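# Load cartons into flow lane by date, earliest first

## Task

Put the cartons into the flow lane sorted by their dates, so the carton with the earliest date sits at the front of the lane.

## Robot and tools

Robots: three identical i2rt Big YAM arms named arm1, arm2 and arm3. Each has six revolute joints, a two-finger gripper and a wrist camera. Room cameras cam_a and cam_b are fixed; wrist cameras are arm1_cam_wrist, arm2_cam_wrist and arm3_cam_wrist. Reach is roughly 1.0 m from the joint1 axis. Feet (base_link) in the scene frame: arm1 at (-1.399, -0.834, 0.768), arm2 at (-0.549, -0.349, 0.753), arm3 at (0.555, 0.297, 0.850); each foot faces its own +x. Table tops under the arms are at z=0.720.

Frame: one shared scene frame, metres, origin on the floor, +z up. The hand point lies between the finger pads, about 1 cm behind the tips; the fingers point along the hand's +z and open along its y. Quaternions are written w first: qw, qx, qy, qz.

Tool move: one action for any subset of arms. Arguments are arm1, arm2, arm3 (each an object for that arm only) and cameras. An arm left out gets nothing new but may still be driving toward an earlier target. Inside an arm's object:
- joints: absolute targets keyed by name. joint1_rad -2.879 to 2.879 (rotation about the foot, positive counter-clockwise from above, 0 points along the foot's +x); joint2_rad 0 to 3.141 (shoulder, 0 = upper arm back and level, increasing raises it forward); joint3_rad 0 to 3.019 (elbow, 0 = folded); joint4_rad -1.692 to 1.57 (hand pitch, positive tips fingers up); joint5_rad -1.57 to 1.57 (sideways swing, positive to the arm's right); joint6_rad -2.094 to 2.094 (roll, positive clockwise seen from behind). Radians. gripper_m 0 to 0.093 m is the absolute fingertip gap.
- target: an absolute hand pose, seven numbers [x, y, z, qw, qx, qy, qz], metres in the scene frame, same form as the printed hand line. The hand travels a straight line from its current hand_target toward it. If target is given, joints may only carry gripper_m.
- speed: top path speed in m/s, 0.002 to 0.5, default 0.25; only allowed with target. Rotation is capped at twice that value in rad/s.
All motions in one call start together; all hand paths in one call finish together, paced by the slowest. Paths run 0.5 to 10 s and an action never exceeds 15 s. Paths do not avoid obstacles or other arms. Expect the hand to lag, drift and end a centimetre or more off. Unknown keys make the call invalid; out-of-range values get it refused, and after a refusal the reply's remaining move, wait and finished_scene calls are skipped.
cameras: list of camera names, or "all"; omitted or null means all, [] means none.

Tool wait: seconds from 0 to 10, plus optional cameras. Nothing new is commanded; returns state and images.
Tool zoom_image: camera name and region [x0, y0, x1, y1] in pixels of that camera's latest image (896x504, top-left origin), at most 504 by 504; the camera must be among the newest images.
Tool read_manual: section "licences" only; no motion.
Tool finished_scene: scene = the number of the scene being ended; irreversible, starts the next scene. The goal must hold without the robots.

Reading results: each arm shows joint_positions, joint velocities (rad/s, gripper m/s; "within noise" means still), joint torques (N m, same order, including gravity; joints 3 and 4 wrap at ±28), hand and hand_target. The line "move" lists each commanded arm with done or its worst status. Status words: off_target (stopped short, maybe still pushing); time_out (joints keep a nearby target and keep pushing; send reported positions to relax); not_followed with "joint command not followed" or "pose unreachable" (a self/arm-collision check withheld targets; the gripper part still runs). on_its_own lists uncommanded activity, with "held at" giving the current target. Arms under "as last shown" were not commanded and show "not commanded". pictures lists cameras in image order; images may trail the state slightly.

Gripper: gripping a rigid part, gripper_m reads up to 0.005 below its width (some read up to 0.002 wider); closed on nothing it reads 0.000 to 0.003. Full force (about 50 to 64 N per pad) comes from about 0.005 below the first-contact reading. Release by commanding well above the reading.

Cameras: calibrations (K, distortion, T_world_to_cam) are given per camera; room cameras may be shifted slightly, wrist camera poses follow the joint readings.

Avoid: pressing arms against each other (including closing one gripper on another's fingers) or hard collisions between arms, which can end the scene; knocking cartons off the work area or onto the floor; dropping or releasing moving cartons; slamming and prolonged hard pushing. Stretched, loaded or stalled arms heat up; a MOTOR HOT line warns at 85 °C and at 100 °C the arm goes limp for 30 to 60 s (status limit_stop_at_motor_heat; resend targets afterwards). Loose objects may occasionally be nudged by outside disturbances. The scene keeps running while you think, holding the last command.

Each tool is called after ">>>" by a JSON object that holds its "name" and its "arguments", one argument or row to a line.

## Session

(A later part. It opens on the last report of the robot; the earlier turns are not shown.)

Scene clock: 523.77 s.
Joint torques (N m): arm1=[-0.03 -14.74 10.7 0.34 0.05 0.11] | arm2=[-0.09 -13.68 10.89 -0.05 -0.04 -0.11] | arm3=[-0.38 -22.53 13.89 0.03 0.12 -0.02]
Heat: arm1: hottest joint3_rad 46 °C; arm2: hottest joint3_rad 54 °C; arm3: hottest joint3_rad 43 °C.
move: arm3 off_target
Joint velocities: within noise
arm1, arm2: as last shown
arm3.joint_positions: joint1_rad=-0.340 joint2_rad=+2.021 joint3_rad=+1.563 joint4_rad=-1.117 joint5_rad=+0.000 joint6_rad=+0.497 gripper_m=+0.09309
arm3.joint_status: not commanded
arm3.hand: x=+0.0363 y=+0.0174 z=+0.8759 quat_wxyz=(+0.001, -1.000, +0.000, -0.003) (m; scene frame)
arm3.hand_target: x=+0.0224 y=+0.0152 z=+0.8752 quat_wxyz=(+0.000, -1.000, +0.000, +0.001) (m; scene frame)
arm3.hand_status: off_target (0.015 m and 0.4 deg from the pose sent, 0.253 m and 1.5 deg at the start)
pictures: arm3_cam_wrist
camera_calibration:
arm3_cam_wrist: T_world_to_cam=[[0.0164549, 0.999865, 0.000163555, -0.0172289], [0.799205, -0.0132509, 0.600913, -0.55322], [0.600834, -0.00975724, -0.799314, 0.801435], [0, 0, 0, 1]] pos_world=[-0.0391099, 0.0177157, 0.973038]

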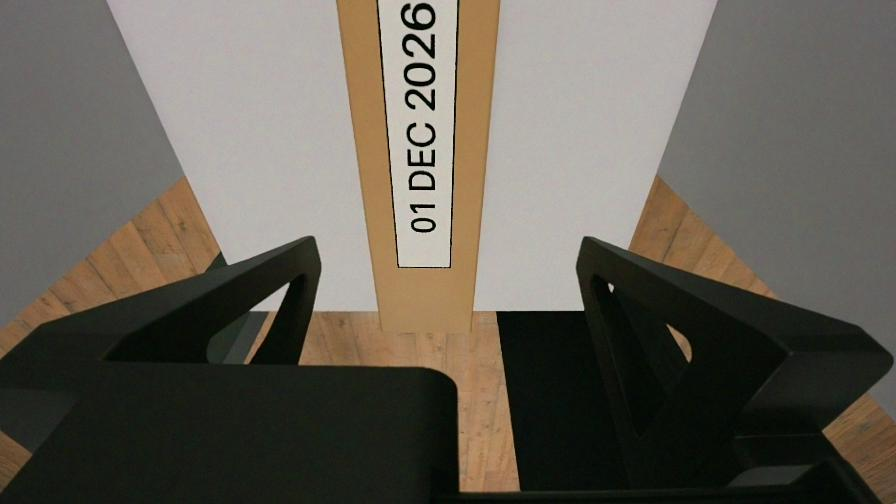

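>>> {"name": "move", "arguments": {
  "arm3": {"target": [0.012, 0.002, 0.83, 0, 0.99982, -0.0192, 0], "speed": 0.25},
  "cameras": ["arm3_cam_wrist"]
}}

Scene clock: 534.07 s.
Joint torques (N m): arm1=[-0.09 -14.86 10.69 0.35 0.05 0.11] | arm2=[-0.03 -13.68 10.89 -0.06 -0.04 -0.11] | arm3=[0.32 -24.18 13.15 0.65 0.1 0.14]
Heat: arm1: hottest joint3_rad 46 °C; arm2: hottest joint3_rad 54 °C; arm3: hottest joint3_rad 45 °C.
move: arm3 off_target
Joint velocities: within noise
arm1, arm2: as last shown
arm3.joint_positions: joint1_rad=-0.340 joint2_rad=+2.119 joint3_rad=+1.589 joint4_rad=-1.070 joint5_rad=+0.000 joint6_rad=+0.530 gripper_m=+0.09309
arm3.joint_status: not commanded
arm3.hand: x=+0.0270 y=+0.0123 z=+0.8283 quat_wxyz=(+0.007, -1.000, +0.017, -0.014) (m; scene frame)
arm3.hand_target: x=+0.0126 y=+0.0023 z=+0.8303 quat_wxyz=(+0.000, -1.000, +0.019, +0.000) (m; scene frame)
arm3.hand_status: off_target (0.018 m and 1.8 deg from the pose sent, 0.054 m and 2.2 deg at the start)
pictures: arm3_cam_wrist
camera_calibration:
arm3_cam_wrist: T_world_to_cam=[[0.0491499, 0.998711, 0.0127116, -0.0233186], [0.78574, -0.0465196, 0.616805, -0.52974], [0.616601, -0.0203279, -0.787013, 0.75848], [0, 0, 0, 1]] pos_world=[-0.0502958, 0.0140635, 0.923976]

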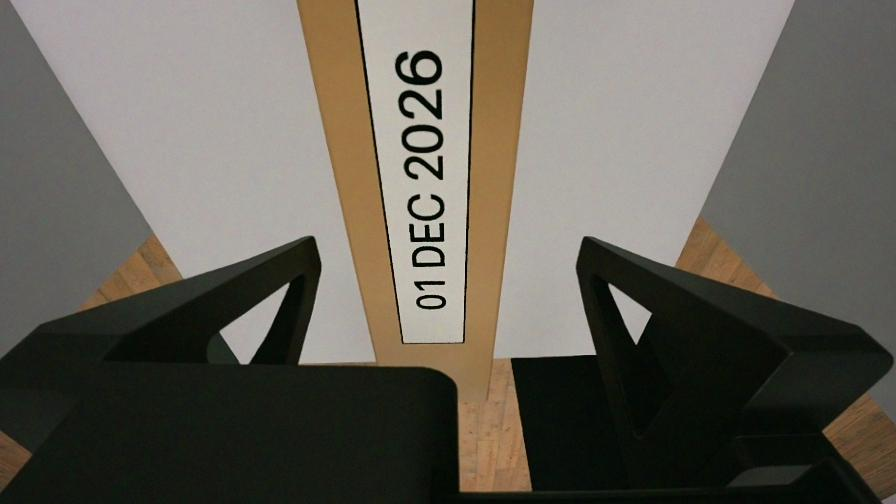

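>>> {"name": "move", "arguments": {
  "arm3": {"target": [0.012, -0.008, 0.81, 0, 0.99982, -0.0192, 0], "speed": 0.15},
  "cameras": ["arm3_cam_wrist"]
}}

Scene clock: 540.80 s.
Joint torques (N m): arm1=[-0.03 -14.74 10.69 0.34 0.05 0.11] | arm2=[-0.03 -13.63 10.89 -0.05 -0.04 -0.11] | arm3=[1.03 -24.06 13.14 0.66 0.11 0.15]
Heat: arm1: hottest joint3_rad 47 °C; arm2: hottest joint3_rad 54 °C; arm3: hottest joint3_rad 45 °C.
move: arm3 off_target
Joint velocities: within noise
arm1, arm2: as last shown
arm3.joint_positions: joint1_rad=-0.333 joint2_rad=+2.149 joint3_rad=+1.595 joint4_rad=-1.040 joint5_rad=+0.000 joint6_rad=+0.544 gripper_m=+0.09309
arm3.joint_status: not commanded
arm3.hand: x=+0.0245 y=+0.0060 z=+0.8131 quat_wxyz=(+0.006, -1.000, +0.020, -0.011) (m; scene frame)
arm3.hand_target: x=+0.0128 y=-0.0076 z=+0.8102 quat_wxyz=(+0.000, -1.000, +0.019, +0.000) (m; scene frame)
arm3.hand_status: off_target (0.019 m and 1.4 deg from the pose sent, 0.031 m and 1.8 deg at the start)
pictures: arm3_cam_wrist
camera_calibration:
arm3_cam_wrist: T_world_to_cam=[[0.0560304, 0.998383, 0.00955991, -0.014202], [0.789019, -0.0501438, 0.612319, -0.515018], [0.611809, -0.0267655, -0.790553, 0.750961], [0, 0, 0, 1]] pos_world=[-0.0522904, 0.00845399, 0.909166]

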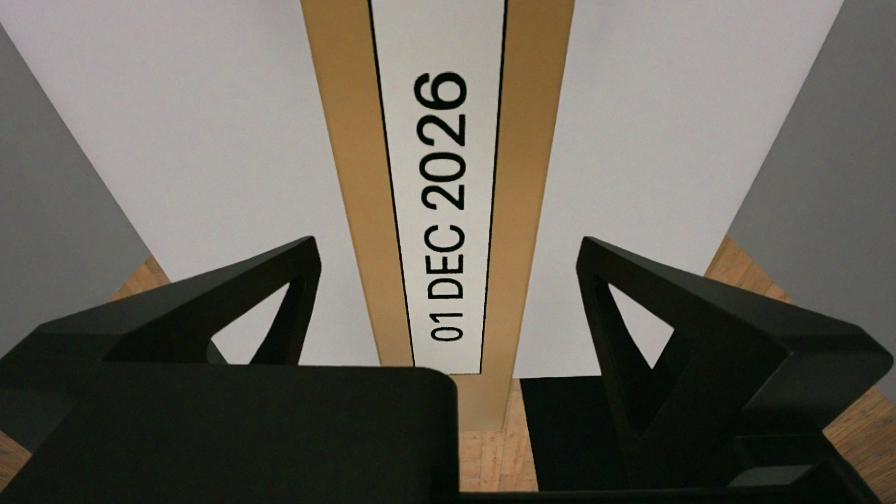

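>>> {"name": "move", "arguments": {
  "arm3": {"target": [0.012, -0.008, 0.777, 0, 0.99982, -0.0192, 0], "speed": 0.15},
  "cameras": []
}}

>>> {"name": "move", "arguments": {
  "arm3": {"joints": {"gripper_m": 0.048}},
  "cameras": ["arm3_cam_wrist"]
}}

Scene clock: 549.77 s.
Joint torques (N m): arm1=[-0.09 -14.8 10.69 0.36 0.04 0.11] | arm2=[-0.03 -13.68 10.89 -0.06 -0.03 -0.11] | arm3=[1.08 -24.47 11.78 0.68 0.12 0.15]
Heat: arm1: hottest joint3_rad 47 °C; arm2: hottest joint3_rad 54 °C; arm3: hottest joint3_rad 46 °C.
move: arm3 off_target
Joint velocities: within noise
arm1, arm2: as last shown
arm3.joint_positions: joint1_rad=-0.333 joint2_rad=+2.199 joint3_rad=+1.596 joint4_rad=-0.979 joint5_rad=+0.000 joint6_rad=+0.544 gripper_m=+0.09309
arm3.joint_status: not commanded
arm3.hand: x=+0.0193 y=+0.0031 z=+0.7832 quat_wxyz=(+0.003, -1.000, +0.020, -0.006) (m; scene frame)
arm3.hand_target: x=+0.0124 y=-0.0077 z=+0.7772 quat_wxyz=(+0.000, -1.000, +0.019, +0.000) (m; scene frame)
arm3.hand_status: off_target (0.015 m and 0.8 deg from the pose sent, 0.041 m and 1.4 deg at the start)
pictures: none
No camera images: "cameras" was empty.

Scene clock: 550.37 s.
Joint torques (N m): arm1=[-0.09 -14.8 10.67 0.34 0.04 0.12] | arm2=[-0.03 -13.63 10.89 -0.06 -0.04 -0.11] | arm3=[0.85 -24.41 11.74 0.65 0.07 0.14]
Heat: arm1: hottest joint3_rad 47 °C; arm2: hottest joint3_rad 54 °C; arm3: hottest joint3_rad 46 °C.
move: arm3 off_target
Joint velocities: within noise
arm1, arm2: as last shown
arm3.joint_positions: joint1_rad=-0.333 joint2_rad=+2.199 joint3_rad=+1.596 joint4_rad=-0.979 joint5_rad=+0.001 joint6_rad=+0.544 gripper_m=+0.05849
arm3.joint_status: gripper_m off_target (ended at +0.05852, target +0.04800)
arm3.hand: x=+0.0192 y=+0.0032 z=+0.7832 quat_wxyz=(+0.004, -1.000, +0.020, -0.006) (m; scene frame)
arm3.hand_target: x=+0.0125 y=-0.0077 z=+0.7772 quat_wxyz=(+0.000, -1.000, +0.019, +0.000) (m; scene frame)
arm3.hand_status: not commanded
pictures: arm3_cam_wrist
camera_calibration:
arm3_cam_wrist: T_world_to_cam=[[0.0564412, 0.998394, 0.00488759, -0.0072521], [0.795039, -0.0479053, 0.604663, -0.486848], [0.603926, -0.0302421, -0.796466, 0.73529], [0, 0, 0, 1]] pos_world=[-0.0565877, 0.00615454, 0.880048]

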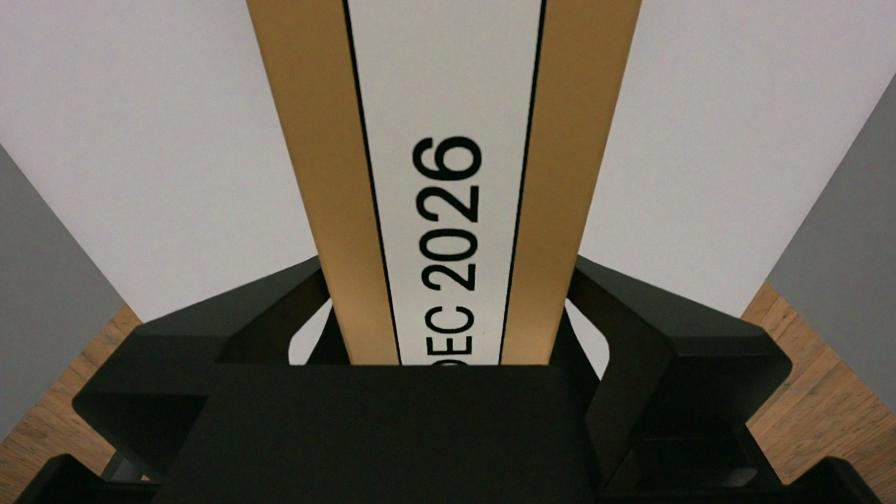

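>>> {"name": "move", "arguments": {
  "arm3": {"target": [0.015, -0.004, 0.875, 0, 1, 0, 0], "speed": 0.25},
  "cameras": ["arm3_cam_wrist"]
}}

>>> {"name": "move", "arguments": {
  "arm3": {"target": [0.75, -0.327, 0.93, 0, 1, 0, 0], "speed": 0.4},
  "cameras": ["arm3_cam_wrist", "cam_b"]
}}

Scene clock: 567.10 s.
Joint torques (N m): arm1=[-0.03 -14.74 10.7 0.35 0.04 0.11] | arm2=[-0.03 -13.68 10.89 -0.05 -0.04 -0.11] | arm3=[0.73 -27.58 14.06 -0.05 0.05 -0.03]
Heat: arm1: hottest joint3_rad 47 °C; arm2: hottest joint3_rad 54 °C; arm3: hottest joint3_rad 47 °C.
move: arm3 off_target
Joint velocities: within noise
arm1: as last shown
arm2.joint_positions: joint1_rad=+2.259 joint2_rad=+1.624 joint3_rad=+1.326 joint4_rad=-1.272 joint5_rad=-0.001 joint6_rad=-0.420 gripper_m=+0.09305
arm2.joint_status: not commanded
arm2.hand: x=-0.4799 y=-0.8172 z=+0.9061 quat_wxyz=(+0.007, +0.480, +0.877, -0.003) (m; scene frame)
arm2.hand_target: x=-0.4795 y=-0.8204 z=+0.9135 quat_wxyz=(+0.010, +0.476, +0.879, -0.007) (m; scene frame)
arm2.hand_status: not commanded
arm3.joint_positions: joint1_rad=-0.333 joint2_rad=+2.099 joint3_rad=+1.617 joint4_rad=-1.142 joint5_rad=+0.002 joint6_rad=+0.519 gripper_m=+0.05849
arm3.joint_status: not commanded
arm3.hand: x=+0.0314 y=+0.0101 z=+0.8500 quat_wxyz=(+0.014, -1.000, +0.008, -0.024) (m; scene frame)
arm3.hand_target: x=+0.0160 y=-0.0034 z=+0.8754 quat_wxyz=(+0.000, -1.000, +0.000, +0.000) (m; scene frame)
arm3.hand_status: off_target (0.033 m and 3.2 deg from the pose sent, 0.092 m and 2.5 deg at the start)
pictures: arm3_cam_wrist
camera_calibration:
arm3_cam_wrist: T_world_to_cam=[[0.0307463, 0.999197, 0.0256855, -0.0320594], [0.773877, -0.040061, 0.632067, -0.559371], [0.632589, 0.00044367, -0.774488, 0.761445], [0, 0, 0, 1]] pos_world=[-0.0478121, 0.0092869, 0.944113]

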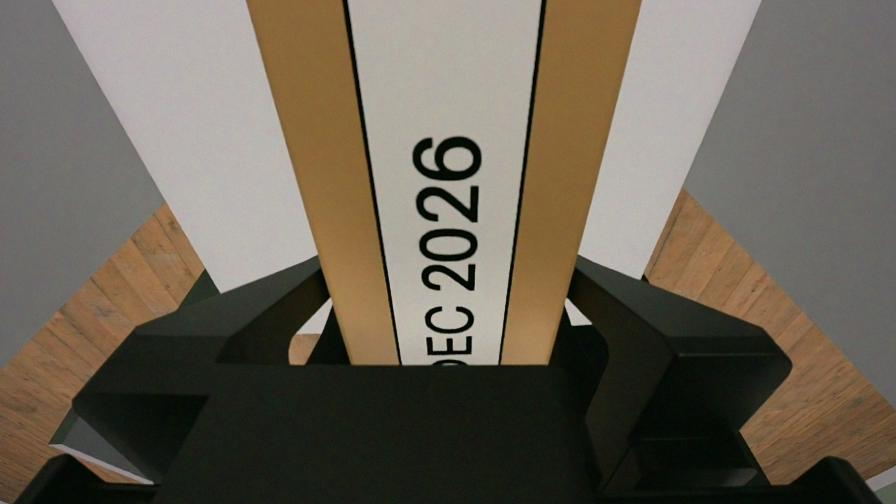

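Scene clock: 570.30 s.
Joint torques (N m): arm1=[-0.09 -14.8 10.69 0.35 0.04 0.11] | arm2=[-0.03 -13.68 10.89 -0.05 -0.04 -0.11] | arm3=[-0.38 -25.93 15.95 -0.21 0.22 0.14]
Heat: arm1: hottest joint3_rad 47 °C; arm2: hottest joint3_rad 54 °C; arm3: hottest joint3_rad 47 °C.
move: arm3 off_target
Joint velocities: within noise
arm1.joint_positions: joint1_rad=+0.509 joint2_rad=+1.416 joint3_rad=+1.485 joint4_rad=-1.290 joint5_rad=+0.001 joint6_rad=-0.007 gripper_m=+0.09297
arm1.joint_status: not commanded
arm1.hand: x=-1.3859 y=-1.3311 z=+1.0755 quat_wxyz=(-0.123, -0.684, -0.709, +0.119) (m; scene frame)
arm1.hand_target: x=-1.3905 y=-1.3291 z=+1.0890 quat_wxyz=(-0.130, -0.689, -0.702, +0.126) (m; scene frame)
arm1.hand_status: not commanded
arm2: as last shown
arm3.joint_positions: joint1_rad=+1.047 joint2_rad=+2.120 joint3_rad=+1.838 joint4_rad=-1.326 joint5_rad=-0.001 joint6_rad=+1.867 gripper_m=+0.05849
arm3.joint_status: not commanded
arm3.hand: x=+0.7493 y=-0.3070 z=+0.9164 quat_wxyz=(+0.018, -1.000, -0.008, +0.004) (m; scene frame)
arm3.hand_target: x=+0.7494 y=-0.3259 z=+0.9303 quat_wxyz=(-0.001, -1.000, +0.000, +0.000) (m; scene frame)
arm3.hand_status: off_target (0.024 m and 2.3 deg from the pose sent, 0.798 m and 3.2 deg at the start)
pictures: arm3_cam_wrist, cam_b
camera_calibration:
arm3_cam_wrist: T_world_to_cam=[[-0.000162613, 0.999434, 0.033627, 0.276978], [0.808398, -0.0196627, 0.588307, -1.14915], [0.588636, 0.0272797, -0.807938, 0.43072], [0, 0, 0, 1]] pos_world=[0.675483, -0.311167, 1.01474]

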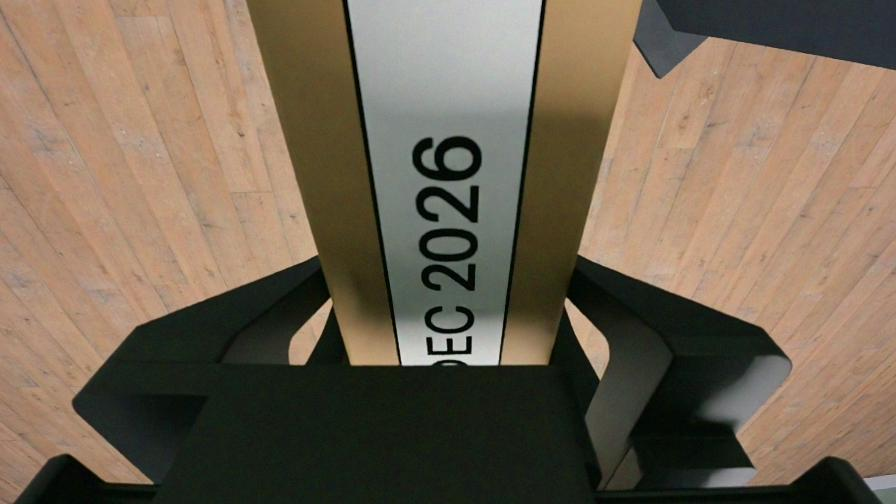

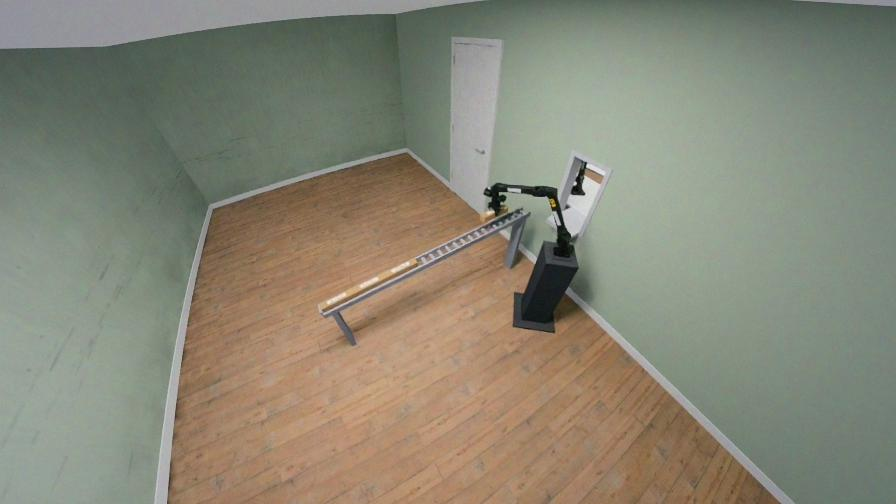

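>>> {"name": "move", "arguments": {
  "arm3": {"target": [0.75, -0.337, 0.825, 0, 1, 0, 0], "speed": 0.25},
  "cameras": ["arm3_cam_wrist"]
}}

Scene clock: 577.50 s.
Joint torques (N m): arm1=[-0.03 -14.74 10.69 0.35 0.04 0.11] | arm2=[-0.03 -13.68 10.88 -0.06 -0.04 -0.11] | arm3=[-0.97 -29.8 11.08 0.39 0.22 0.11]
Heat: arm1: hottest joint3_rad 47 °C; arm2: hottest joint3_rad 54 °C; arm3: hottest joint3_rad 48 °C.
move: arm3 off_target
Joint velocities: within noise
arm1, arm2: as last shown
arm3.joint_positions: joint1_rad=+1.046 joint2_rad=+2.275 joint3_rad=+1.819 joint4_rad=-1.151 joint5_rad=-0.001 joint6_rad=+1.868 gripper_m=+0.05849
arm3.joint_status: not commanded
arm3.hand: x=+0.7544 y=-0.3242 z=+0.8118 quat_wxyz=(+0.017, -1.000, -0.007, +0.004) (m; scene frame)
arm3.hand_target: x=+0.7498 y=-0.3367 z=+0.8251 quat_wxyz=(+0.000, -1.000, +0.000, +0.000) (m; scene frame)
arm3.hand_status: off_target (0.019 m and 2.2 deg from the pose sent, 0.096 m and 2.3 deg at the start)
pictures: arm3_cam_wrist
camera_calibration:
arm3_cam_wrist: T_world_to_cam=[[0.00137774, 0.999494, 0.0317871, 0.298038], [0.808016, -0.0198404, 0.588827, -1.09212], [0.589159, 0.0248732, -0.807634, 0.342282], [0, 0, 0, 1]] pos_world=[0.680384, -0.328069, 0.910037]

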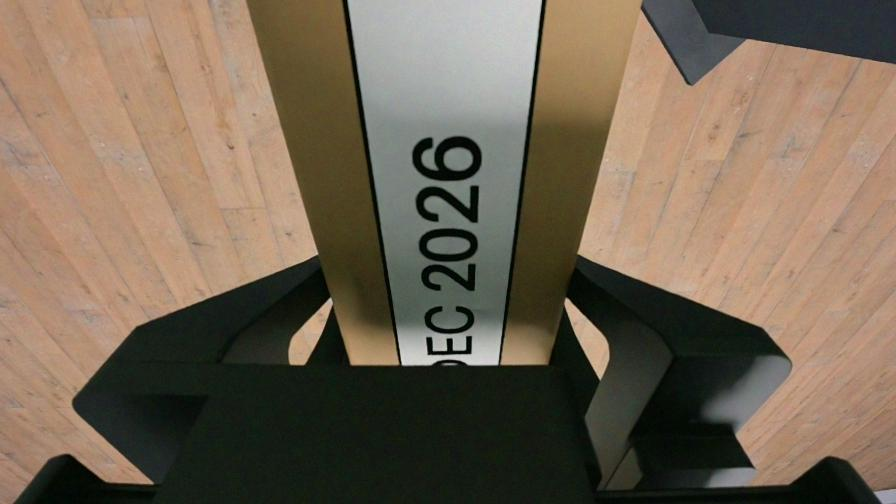

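>>> {"name": "move", "arguments": {
  "arm3": {"target": [0.75, -0.337, 0.798, 0, 1, 0, 0], "speed": 0.15},
  "cameras": ["arm3_cam_wrist", "cam_b"]
}}

>>> {"name": "zoom_image", "arguments": {
  "camera": "cam_b",
  "region": [440, 170, 560, 240]
}}

Scene clock: 585.70 s.
Joint torques (N m): arm1=[-0.09 -14.8 10.7 0.32 0.04 0.11] | arm2=[-0.03 -13.68 10.88 -0.08 -0.04 -0.11] | arm3=[-0.85 -27.69 9.8 0.54 0.23 0.11]
Heat: arm1: hottest joint3_rad 47 °C; arm2: hottest joint3_rad 54 °C; arm3: hottest joint3_rad 47 °C.
move: arm3 off_target
Joint velocities: within noise
arm1, arm2: as last shown
arm3.joint_positions: joint1_rad=+1.046 joint2_rad=+2.286 joint3_rad=+1.819 joint4_rad=-1.104 joint5_rad=-0.001 joint6_rad=+1.868 gripper_m=+0.05848
arm3.joint_status: not commanded
arm3.hand: x=+0.7573 y=-0.3333 z=+0.8048 quat_wxyz=(+0.000, -1.000, -0.007, -0.001) (m; scene frame)
arm3.hand_target: x=+0.7499 y=-0.3368 z=+0.7980 quat_wxyz=(+0.000, -1.000, +0.000, +0.000) (m; scene frame)
arm3.hand_status: off_target (0.011 m and 0.8 deg from the pose sent, 0.019 m and 2.2 deg at the start)
pictures: arm3_cam_wrist, cam_b
camera_calibration:
arm3_cam_wrist: T_world_to_cam=[[0.00126015, 0.999997, -0.00230667, 0.335081], [0.801501, 0.000369361, 0.597993, -1.08625], [0.597992, -0.00260236, -0.801498, 0.314269], [0, 0, 0, 1]] pos_world=[0.682281, -0.333861, 0.902231]

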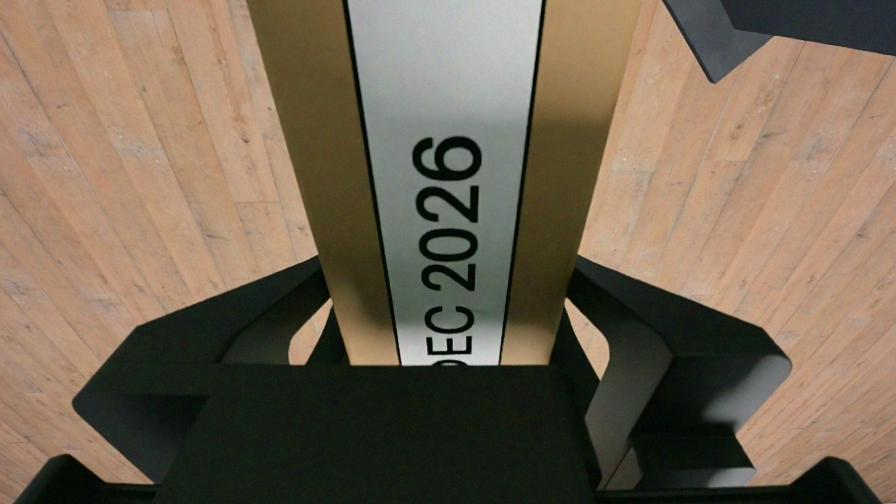

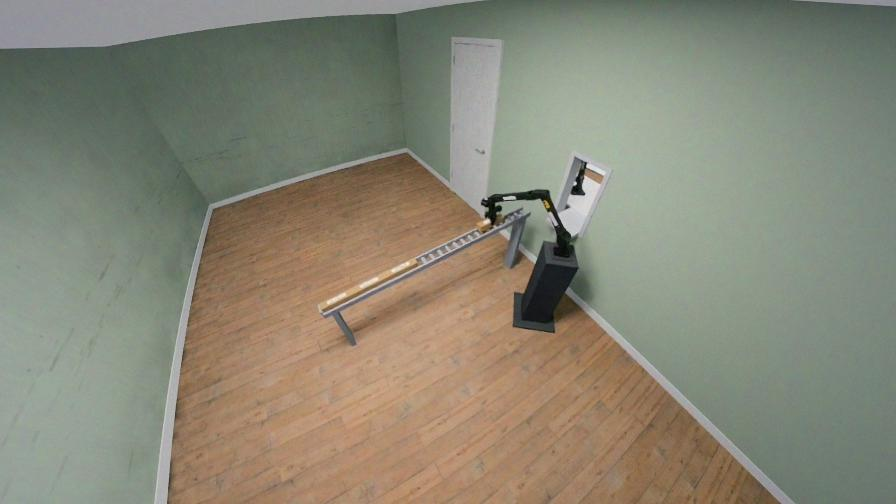

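Scaled by 4.200 from the camera's 896x504 image, which has a finer 1280x720 frame.

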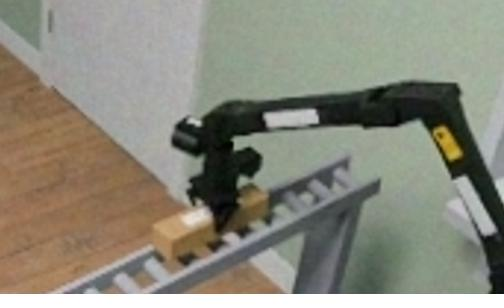

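>>> {"name": "zoom_image", "arguments": {
  "camera": "cam_b",
  "region": [470, 205, 530, 239]
}}

Scaled by 8.400 from the camera's 896x504 image, which has a finer 1280x720 frame.

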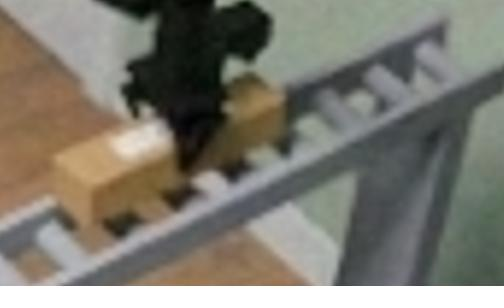

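>>> {"name": "move", "arguments": {
  "arm3": {"target": [0.75, -0.20, 0.93, 0, 1, 0, 0], "speed": 0.25},
  "cameras": ["arm3_cam_wrist"]
}}

Scene clock: 606.53 s.
Joint torques (N m): arm1=[-0.09 -14.8 10.7 0.35 0.05 0.11] | arm2=[-0.03 -13.68 10.88 -0.06 -0.04 -0.11] | arm3=[0.56 -23.3 10.33 -0.03 0.18 0.15]
Heat: arm1: hottest joint3_rad 47 °C; arm2: hottest joint3_rad 54 °C; arm3: hottest joint3_rad 45 °C.
move: arm3 done
Joint velocities: within noise
arm1, arm2: as last shown
arm3.joint_positions: joint1_rad=+1.105 joint2_rad=+1.842 joint3_rad=+1.411 joint4_rad=-1.149 joint5_rad=+0.000 joint6_rad=+1.939 gripper_m=+0.05849
arm3.joint_status: not commanded
arm3.hand: x=+0.7473 y=-0.1997 z=+0.9223 quat_wxyz=(+0.005, -1.000, -0.002, +0.000) (m; scene frame)
arm3.hand_target: x=+0.7499 y=-0.1999 z=+0.9299 quat_wxyz=(+0.000, -1.000, +0.000, +0.000) (m; scene frame)
arm3.hand_status: done (0.008 m and 0.5 deg from the pose sent, 0.183 m and 0.9 deg at the start)
pictures: arm3_cam_wrist
camera_calibration:
arm3_cam_wrist: T_world_to_cam=[[0.0126891, 0.999899, 0.00644687, 0.185148], [0.803755, -0.0140349, 0.594795, -1.1502], [0.594825, -0.00236574, -0.803851, 0.419347], [0, 0, 0, 1]] pos_world=[0.67269, -0.20028, 1.02003]

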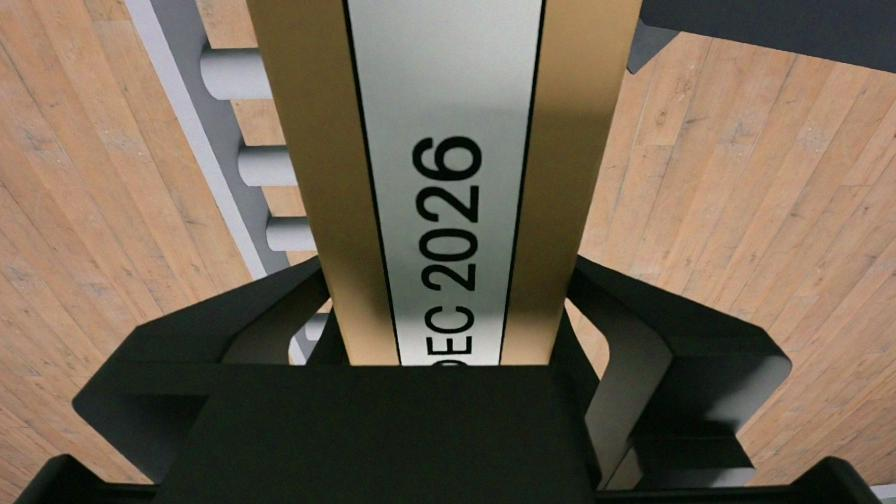

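>>> {"name": "move", "arguments": {
  "arm3": {"target": [0.75, -0.13, 0.93, 0, 1, 0, 0], "speed": 0.25},
  "cameras": ["arm3_cam_wrist"]
}}

Scene clock: 620.73 s.
Joint torques (N m): arm1=[0.03 -14.86 10.67 0.35 0.05 0.11] | arm2=[-0.09 -13.68 10.88 -0.05 -0.04 -0.11] | arm3=[0.62 -20.78 9.63 0.39 0.17 0.14]
Heat: arm1: hottest joint3_rad 47 °C; arm2: hottest joint3_rad 54 °C; arm3: hottest joint3_rad 45 °C.
move: arm3 off_target
Joint velocities: within noise
arm1, arm2: as last shown
arm3.joint_positions: joint1_rad=+1.160 joint2_rad=+1.701 joint3_rad=+1.202 joint4_rad=-1.105 joint5_rad=+0.000 joint6_rad=+1.993 gripper_m=+0.05849
arm3.joint_status: not commanded
arm3.hand: x=+0.7460 y=-0.1270 z=+0.9194 quat_wxyz=(+0.015, -1.000, -0.001, +0.006) (m; scene frame)
arm3.hand_target: x=+0.7499 y=-0.1300 z=+0.9300 quat_wxyz=(+0.000, -1.000, +0.000, +0.000) (m; scene frame)
arm3.hand_status: off_target (0.012 m and 1.9 deg from the pose sent, 0.070 m and 0.5 deg at the start)
pictures: arm3_cam_wrist
camera_calibration:
arm3_cam_wrist: T_world_to_cam=[[0.013176, 0.999534, 0.0275466, 0.0926279], [0.809991, -0.0268225, 0.585828, -1.14438], [0.586294, 0.0145936, -0.809967, 0.43208], [0, 0, 0, 1]] pos_world=[0.672392, -0.129585, 1.01783]

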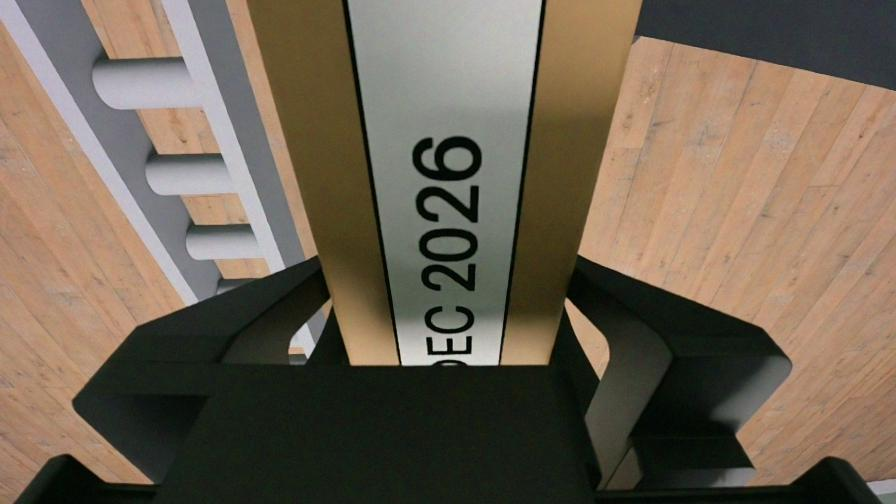

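>>> {"name": "zoom_image", "arguments": {
  "camera": "arm3_cam_wrist",
  "region": [0, 0, 336, 300]
}}

Scaled by 1.500 from the camera's 896x504 image, which has a finer 1280x720 frame.

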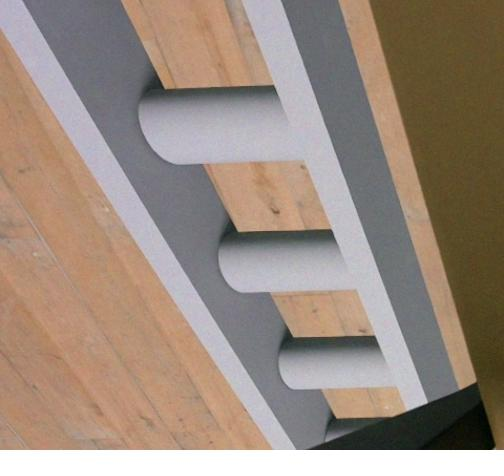

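>>> {"name": "move", "arguments": {
  "arm3": {"target": [0.745, -0.345, 0.845, -0.00106, 0.99846, -0.02048, -0.05145], "speed": 0.25},
  "cameras": ["arm3_cam_wrist"]
}}

Scene clock: 656.47 s.
Joint torques (N m): arm1=[-0.03 -14.8 10.67 0.36 0.05 0.12] | arm2=[-0.09 -13.68 10.89 -0.06 -0.04 -0.1] | arm3=[-0.67 -28.1 14.98 -0.24 0.32 -0.02]
Heat: arm1: hottest joint3_rad 47 °C; arm2: hottest joint3_rad 54 °C; arm3: hottest joint3_rad 44 °C.
move: arm3 off_target
Joint velocities: within noise
arm1, arm2: as last shown
arm3.joint_positions: joint1_rad=+1.056 joint2_rad=+2.269 joint3_rad=+1.863 joint4_rad=-1.237 joint5_rad=+0.095 joint6_rad=+1.936 gripper_m=+0.05849
arm3.joint_status: not commanded
arm3.hand: x=+0.7441 y=-0.3250 z=+0.8319 quat_wxyz=(+0.018, -0.998, +0.020, +0.056) (m; scene frame)
arm3.hand_target: x=+0.7447 y=-0.3440 z=+0.8453 quat_wxyz=(+0.001, -0.998, +0.020, +0.051) (m; scene frame)
arm3.hand_status: off_target (0.024 m and 2.0 deg from the pose sent, 0.230 m and 6.0 deg at the start)
pictures: arm3_cam_wrist
camera_calibration:
arm3_cam_wrist: T_world_to_cam=[[0.0576068, 0.997887, 0.0300564, 0.257273], [0.86297, -0.0649104, 0.501068, -1.07826], [0.50196, -0.0029272, -0.864886, 0.468073], [0, 0, 0, 1]] pos_world=[0.680732, -0.325349, 0.937379]

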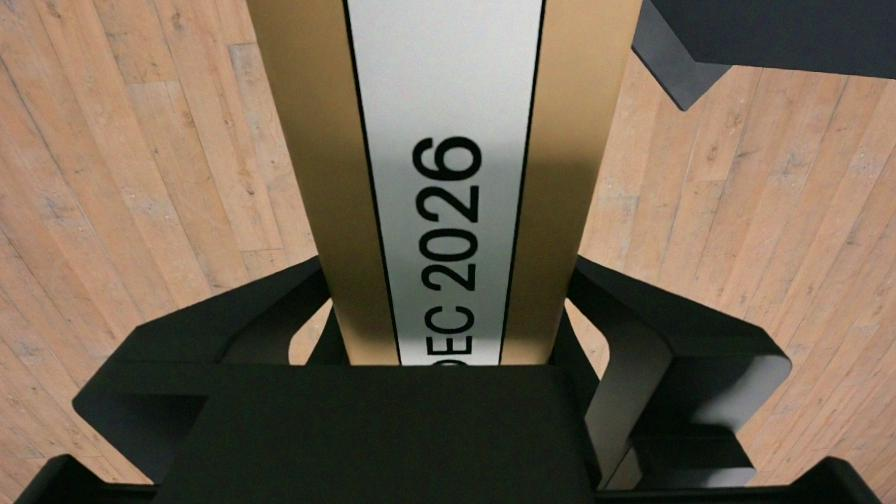

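>>> {"name": "move", "arguments": {
  "arm3": {"target": [0.745, -0.353, 0.83, -0.0185, 0.99828, -0.02048, -0.05145], "speed": 0.15},
  "cameras": []
}}

Scene clock: 661.40 s.
Joint torques (N m): arm1=[-0.03 -14.8 10.69 0.36 0.04 0.11] | arm2=[-0.03 -13.68 10.88 -0.05 -0.03 -0.11] | arm3=[-0.62 -28.69 15.01 -0.34 0.11 -0.01]
Heat: arm1: hottest joint3_rad 47 °C; arm2: hottest joint3_rad 54 °C; arm3: hottest joint3_rad 44 °C.
move: arm3 off_target
Joint velocities: within noise
arm1, arm2: as last shown
arm3.joint_positions: joint1_rad=+1.053 joint2_rad=+2.331 joint3_rad=+1.934 joint4_rad=-1.278 joint5_rad=+0.090 joint6_rad=+1.931 gripper_m=+0.05849
arm3.joint_status: not commanded
arm3.hand: x=+0.7459 y=-0.3330 z=+0.8170 quat_wxyz=(+0.034, -0.998, +0.018, +0.058) (m; scene frame)
arm3.hand_target: x=+0.7446 y=-0.3521 z=+0.8305 quat_wxyz=(+0.018, -0.998, +0.020, +0.051) (m; scene frame)
arm3.hand_status: off_target (0.024 m and 2.0 deg from the pose sent, 0.028 m and 0.5 deg at the start)
pictures: none
No camera images: "cameras" was empty.

>>> {"name": "move", "arguments": {
  "arm3": {"target": [0.745, -0.352, 0.82, 0.0165, 0.99833, -0.02048, -0.05145], "speed": 0.15},
  "cameras": ["cam_b"]
}}

>>> {"name": "zoom_image", "arguments": {
  "camera": "cam_b",
  "region": [470, 205, 530, 239]
}}

Scene clock: 665.50 s.
Joint torques (N m): arm1=[-0.03 -14.8 10.69 0.35 0.04 0.11] | arm2=[-0.03 -13.68 10.88 -0.06 -0.04 -0.11] | arm3=[-0.26 -31.5 10.14 0.47 0.32 0]
Heat: arm1: hottest joint3_rad 47 °C; arm2: hottest joint3_rad 54 °C; arm3: hottest joint3_rad 45 °C.
move: arm3 off_target
Joint velocities: within noise
arm1: as last shown
arm2.joint_positions: joint1_rad=+2.259 joint2_rad=+1.624 joint3_rad=+1.326 joint4_rad=-1.272 joint5_rad=-0.001 joint6_rad=-0.420 gripper_m=+0.09305
arm2.joint_status: not commanded
arm2.hand: x=-0.4799 y=-0.8172 z=+0.9061 quat_wxyz=(+0.007, +0.480, +0.877, -0.003) (m; scene frame)
arm2.hand_target: x=-0.4795 y=-0.8204 z=+0.9135 quat_wxyz=(+0.010, +0.476, +0.879, -0.007) (m; scene frame)
arm2.hand_status: not commanded
arm3.joint_positions: joint1_rad=+1.053 joint2_rad=+2.331 joint3_rad=+1.893 joint4_rad=-1.174 joint5_rad=+0.106 joint6_rad=+1.931 gripper_m=+0.05849
arm3.joint_status: not commanded
arm3.hand: x=+0.7461 y=-0.3425 z=+0.8019 quat_wxyz=(+0.002, -0.998, +0.019, +0.056) (m; scene frame)
arm3.hand_target: x=+0.7449 y=-0.3517 z=+0.8201 quat_wxyz=(-0.016, -0.998, +0.021, +0.052) (m; scene frame)
arm3.hand_status: off_target (0.020 m and 2.2 deg from the pose sent, 0.019 m and 5.9 deg at the start)
pictures: cam_b

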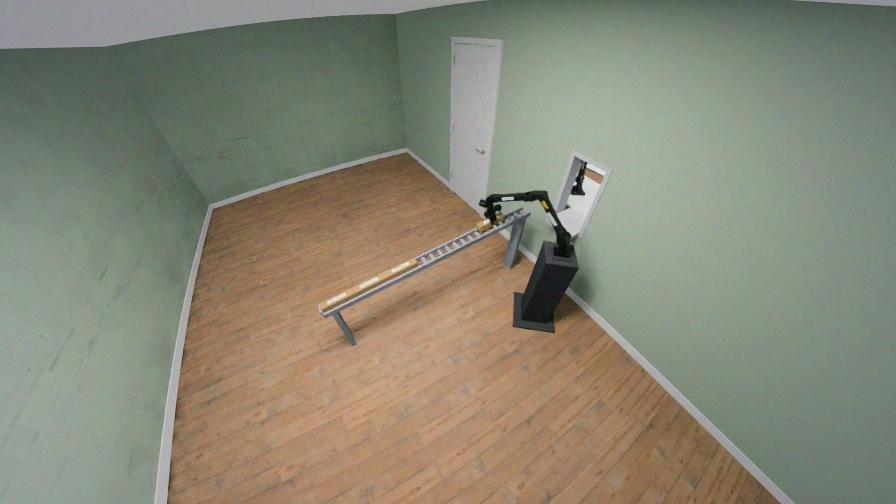

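Scaled by 8.400 from the camera's 896x504 image, which has a finer 1280x720 frame.

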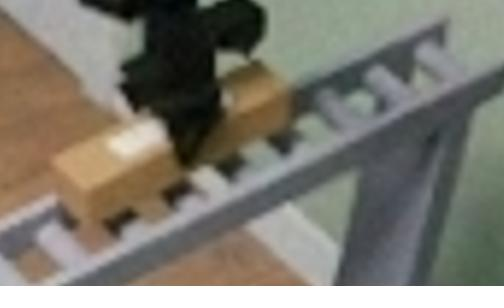

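>>> {"name": "move", "arguments": {
  "arm3": {"target": [0.745, -0.341, 0.818, 0.0155, 0.99833, -0.02048, -0.05145], "speed": 0.1},
  "cameras": ["cam_b"]
}}

>>> {"name": "zoom_image", "arguments": {
  "camera": "cam_b",
  "region": [470, 205, 530, 239]
}}

Scene clock: 668.93 s.
Joint torques (N m): arm1=[-0.09 -14.8 10.7 0.35 0.05 0.11] | arm2=[-0.03 -13.63 10.88 -0.05 -0.04 -0.11] | arm3=[0.09 -32.26 9.85 0.38 0.28 0.07]
Heat: arm1: hottest joint3_rad 47 °C; arm2: hottest joint3_rad 54 °C; arm3: hottest joint3_rad 45 °C.
move: arm3 off_target
Joint velocities: within noise
arm1.joint_positions: joint1_rad=+0.509 joint2_rad=+1.416 joint3_rad=+1.485 joint4_rad=-1.290 joint5_rad=+0.001 joint6_rad=-0.007 gripper_m=+0.09297
arm1.joint_status: not commanded
arm1.hand: x=-1.3859 y=-1.3311 z=+1.0755 quat_wxyz=(-0.123, -0.684, -0.709, +0.119) (m; scene frame)
arm1.hand_target: x=-1.3905 y=-1.3291 z=+1.0890 quat_wxyz=(-0.130, -0.689, -0.702, +0.126) (m; scene frame)
arm1.hand_status: not commanded
arm2: as last shown
arm3.joint_positions: joint1_rad=+1.053 joint2_rad=+2.318 joint3_rad=+1.843 joint4_rad=-1.149 joint5_rad=+0.106 joint6_rad=+1.931 gripper_m=+0.05849
arm3.joint_status: not commanded
arm3.hand: x=+0.7424 y=-0.3311 z=+0.7935 quat_wxyz=(+0.007, -0.998, +0.019, +0.058) (m; scene frame)
arm3.hand_target: x=+0.7449 y=-0.3407 z=+0.8179 quat_wxyz=(-0.016, -0.998, +0.021, +0.051) (m; scene frame)
arm3.hand_status: off_target (0.027 m and 2.7 deg from the pose sent, 0.016 m and 2.1 deg at the start)
pictures: cam_b

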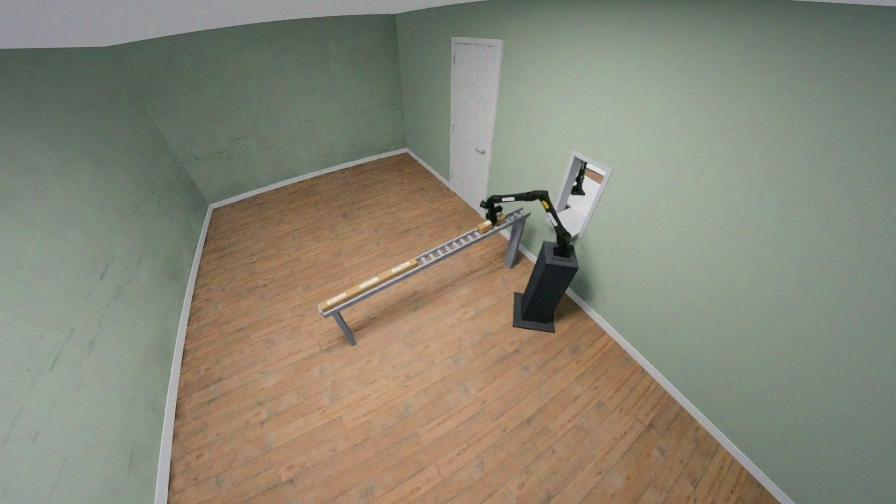

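Scaled by 8.400 from the camera's 896x504 image, which has a finer 1280x720 frame.

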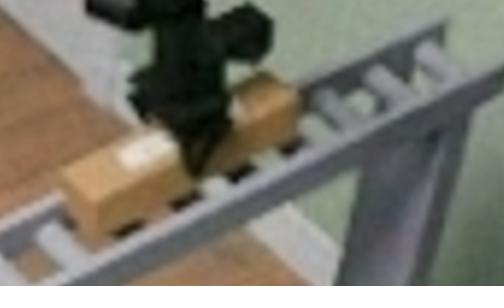

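>>> {"name": "move", "arguments": {
  "arm3": {"target": [0.748, -0.342, 0.803, 0.0155, 0.99833, -0.02048, -0.05145], "speed": 0.1},
  "cameras": []
}}

>>> {"name": "move", "arguments": {
  "arm3": {"target": [0.748, -0.342, 0.793, 0.0155, 0.99833, -0.02048, -0.05145], "speed": 0.1},
  "cameras": ["cam_b"]
}}

>>> {"name": "zoom_image", "arguments": {
  "camera": "cam_b",
  "region": [470, 205, 530, 239]
}}

Scene clock: 672.70 s.
Joint torques (N m): arm1=[-0.09 -14.8 10.7 0.36 0.04 0.11] | arm2=[-0.03 -13.68 10.88 -0.06 -0.04 -0.11] | arm3=[0.38 -30.1 10.1 0.4 0.29 0.11]
Heat: arm1: hottest joint3_rad 47 °C; arm2: hottest joint3_rad 54 °C; arm3: hottest joint3_rad 45 °C.
move: arm3 off_target
Joint velocities: within noise
arm1, arm2: as last shown
arm3.joint_positions: joint1_rad=+1.053 joint2_rad=+2.318 joint3_rad=+1.843 joint4_rad=-1.128 joint5_rad=+0.106 joint6_rad=+1.931 gripper_m=+0.05849
arm3.joint_status: not commanded
arm3.hand: x=+0.7440 y=-0.3359 z=+0.7933 quat_wxyz=(-0.003, -0.998, +0.020, +0.054) (m; scene frame)
arm3.hand_target: x=+0.7480 y=-0.3420 z=+0.8031 quat_wxyz=(-0.016, -0.998, +0.021, +0.051) (m; scene frame)
arm3.hand_status: off_target (0.012 m and 1.5 deg from the pose sent, 0.016 m and 2.7 deg at the start)
pictures: none
No camera images: "cameras" was empty.

Scene clock: 673.67 s.
Joint torques (N m): arm1=[-0.03 -14.8 10.67 0.36 0.05 0.11] | arm2=[-0.09 -13.63 10.88 -0.06 -0.04 -0.11] | arm3=[0.38 -28.92 9.76 0.54 0.29 0.1]
Heat: arm1: hottest joint3_rad 47 °C; arm2: hottest joint3_rad 54 °C; arm3: hottest joint3_rad 45 °C.
move: arm3 done
Joint velocities: within noise
arm1, arm2: as last shown
arm3.joint_positions: joint1_rad=+1.053 joint2_rad=+2.318 joint3_rad=+1.843 joint4_rad=-1.111 joint5_rad=+0.106 joint6_rad=+1.931 gripper_m=+0.05849
arm3.joint_status: not commanded
arm3.hand: x=+0.7452 y=-0.3398 z=+0.7932 quat_wxyz=(-0.010, -0.998, +0.020, +0.051) (m; scene frame)
arm3.hand_target: x=+0.7480 y=-0.3420 z=+0.7930 quat_wxyz=(-0.015, -0.998, +0.021, +0.051) (m; scene frame)
arm3.hand_status: done (0.004 m and 0.6 deg from the pose sent, 0.007 m and 1.5 deg at the start)
pictures: cam_b

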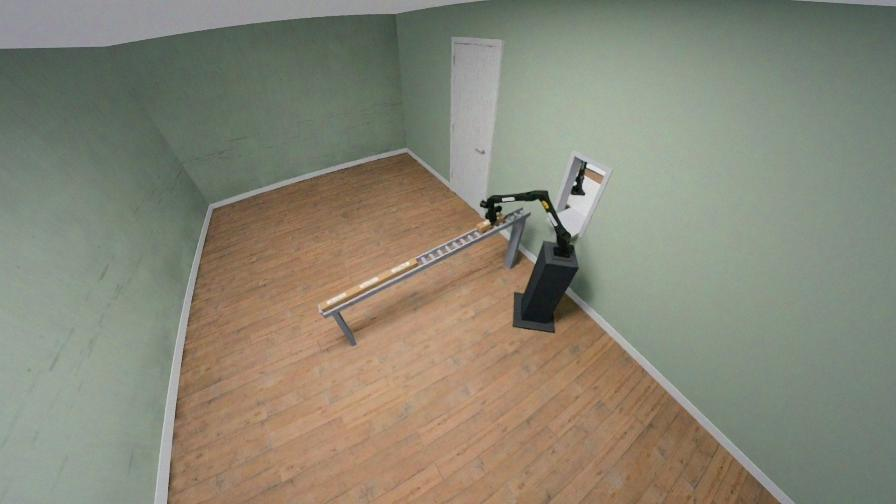

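Scaled by 8.400 from the camera's 896x504 image, which has a finer 1280x720 frame.

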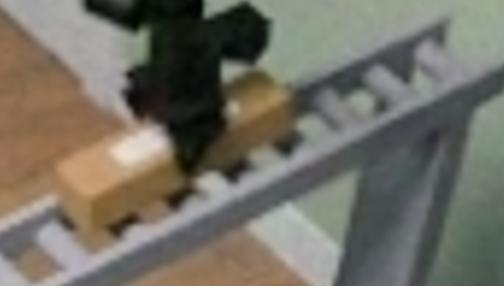

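>>> {"name": "move", "arguments": {
  "arm3": {"target": [0.748, -0.331, 0.778, 0.0155, 0.99833, -0.02048, -0.05145], "speed": 0.1},
  "cameras": ["cam_b"]
}}

>>> {"name": "zoom_image", "arguments": {
  "camera": "cam_b",
  "region": [470, 205, 530, 239]
}}

Scene clock: 683.17 s.
Joint torques (N m): arm1=[-0.15 -14.86 10.67 0.36 0.05 0.11] | arm2=[-0.03 -13.63 10.86 -0.05 -0.03 -0.11] | arm3=[0.79 -28.81 9.54 0.46 0.3 0.16]
Heat: arm1: hottest joint3_rad 47 °C; arm2: hottest joint3_rad 55 °C; arm3: hottest joint3_rad 45 °C.
move: arm3 done
Joint velocities: within noise
arm1, arm2: as last shown
arm3.joint_positions: joint1_rad=+1.053 joint2_rad=+2.318 joint3_rad=+1.786 joint4_rad=-1.062 joint5_rad=+0.106 joint6_rad=+1.932 gripper_m=+0.05849
arm3.joint_status: not commanded
arm3.hand: x=+0.7414 y=-0.3280 z=+0.7741 quat_wxyz=(-0.007, -0.998, +0.021, +0.053) (m; scene frame)
arm3.hand_target: x=+0.7479 y=-0.3308 z=+0.7779 quat_wxyz=(-0.015, -0.998, +0.021, +0.051) (m; scene frame)
arm3.hand_status: done (0.008 m and 1.0 deg from the pose sent, 0.018 m and 0.6 deg at the start)
pictures: cam_b

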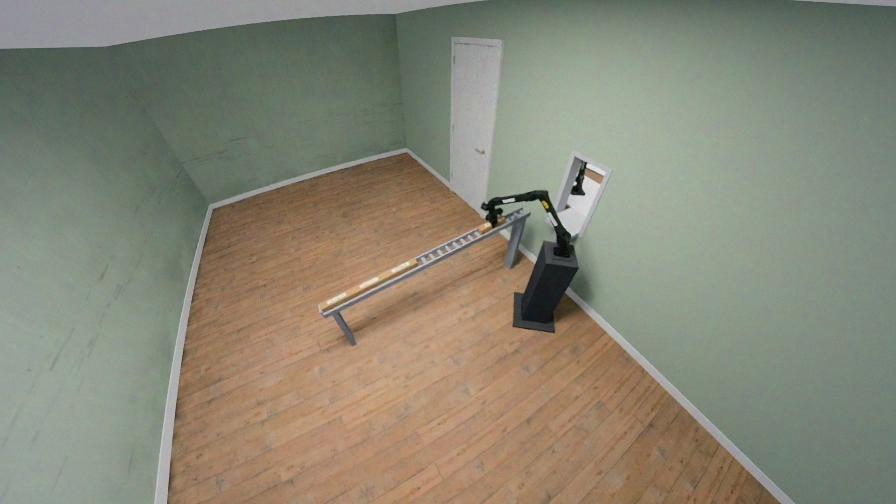

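Scaled by 8.400 from the camera's 896x504 image, which has a finer 1280x720 frame.

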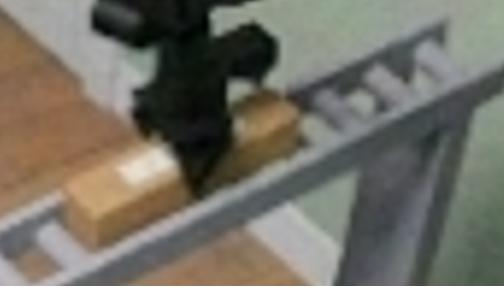

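>>> {"name": "move", "arguments": {
  "arm3": {"target": [0.748, -0.334, 0.768, 0.0155, 0.99833, -0.02048, -0.05145], "speed": 0.1},
  "cameras": ["cam_b"]
}}

>>> {"name": "zoom_image", "arguments": {
  "camera": "cam_b",
  "region": [470, 205, 530, 239]
}}

Scene clock: 686.33 s.
Joint torques (N m): arm1=[-0.09 -14.8 10.67 0.35 0.05 0.11] | arm2=[-0.03 -13.68 10.88 -0.05 -0.04 -0.11] | arm3=[0.67 -27.34 10.51 0.57 0.29 0.12]
Heat: arm1: hottest joint3_rad 47 °C; arm2: hottest joint3_rad 55 °C; arm3: hottest joint3_rad 45 °C.
move: arm3 done
Joint velocities: within noise
arm1, arm2: as last shown
arm3.joint_positions: joint1_rad=+1.053 joint2_rad=+2.320 joint3_rad=+1.786 joint4_rad=-1.051 joint5_rad=+0.106 joint6_rad=+1.932 gripper_m=+0.05849
arm3.joint_status: not commanded
arm3.hand: x=+0.7421 y=-0.3301 z=+0.7723 quat_wxyz=(-0.011, -0.998, +0.021, +0.051) (m; scene frame)
arm3.hand_target: x=+0.7479 y=-0.3338 z=+0.7680 quat_wxyz=(-0.015, -0.998, +0.020, +0.051) (m; scene frame)
arm3.hand_status: done (0.008 m and 0.5 deg from the pose sent, 0.011 m and 1.0 deg at the start)
pictures: cam_b

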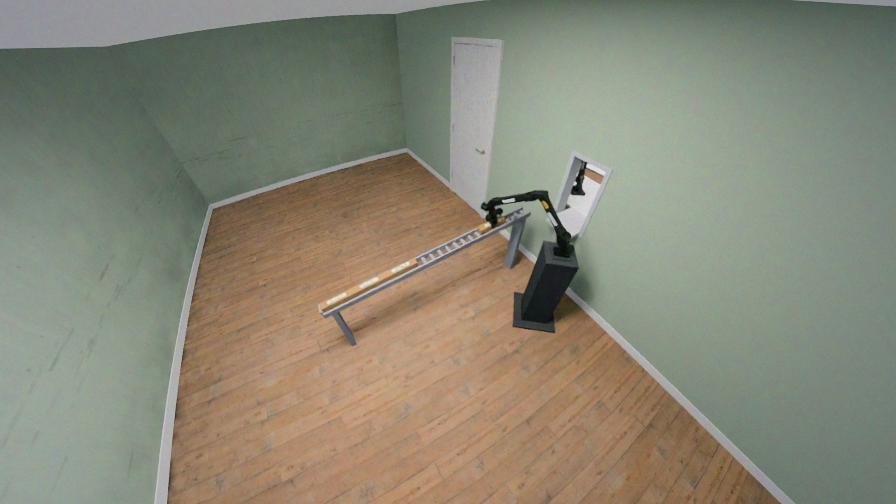

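Scaled by 8.400 from the camera's 896x504 image, which has a finer 1280x720 frame.

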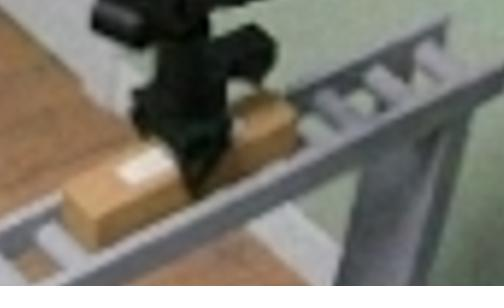

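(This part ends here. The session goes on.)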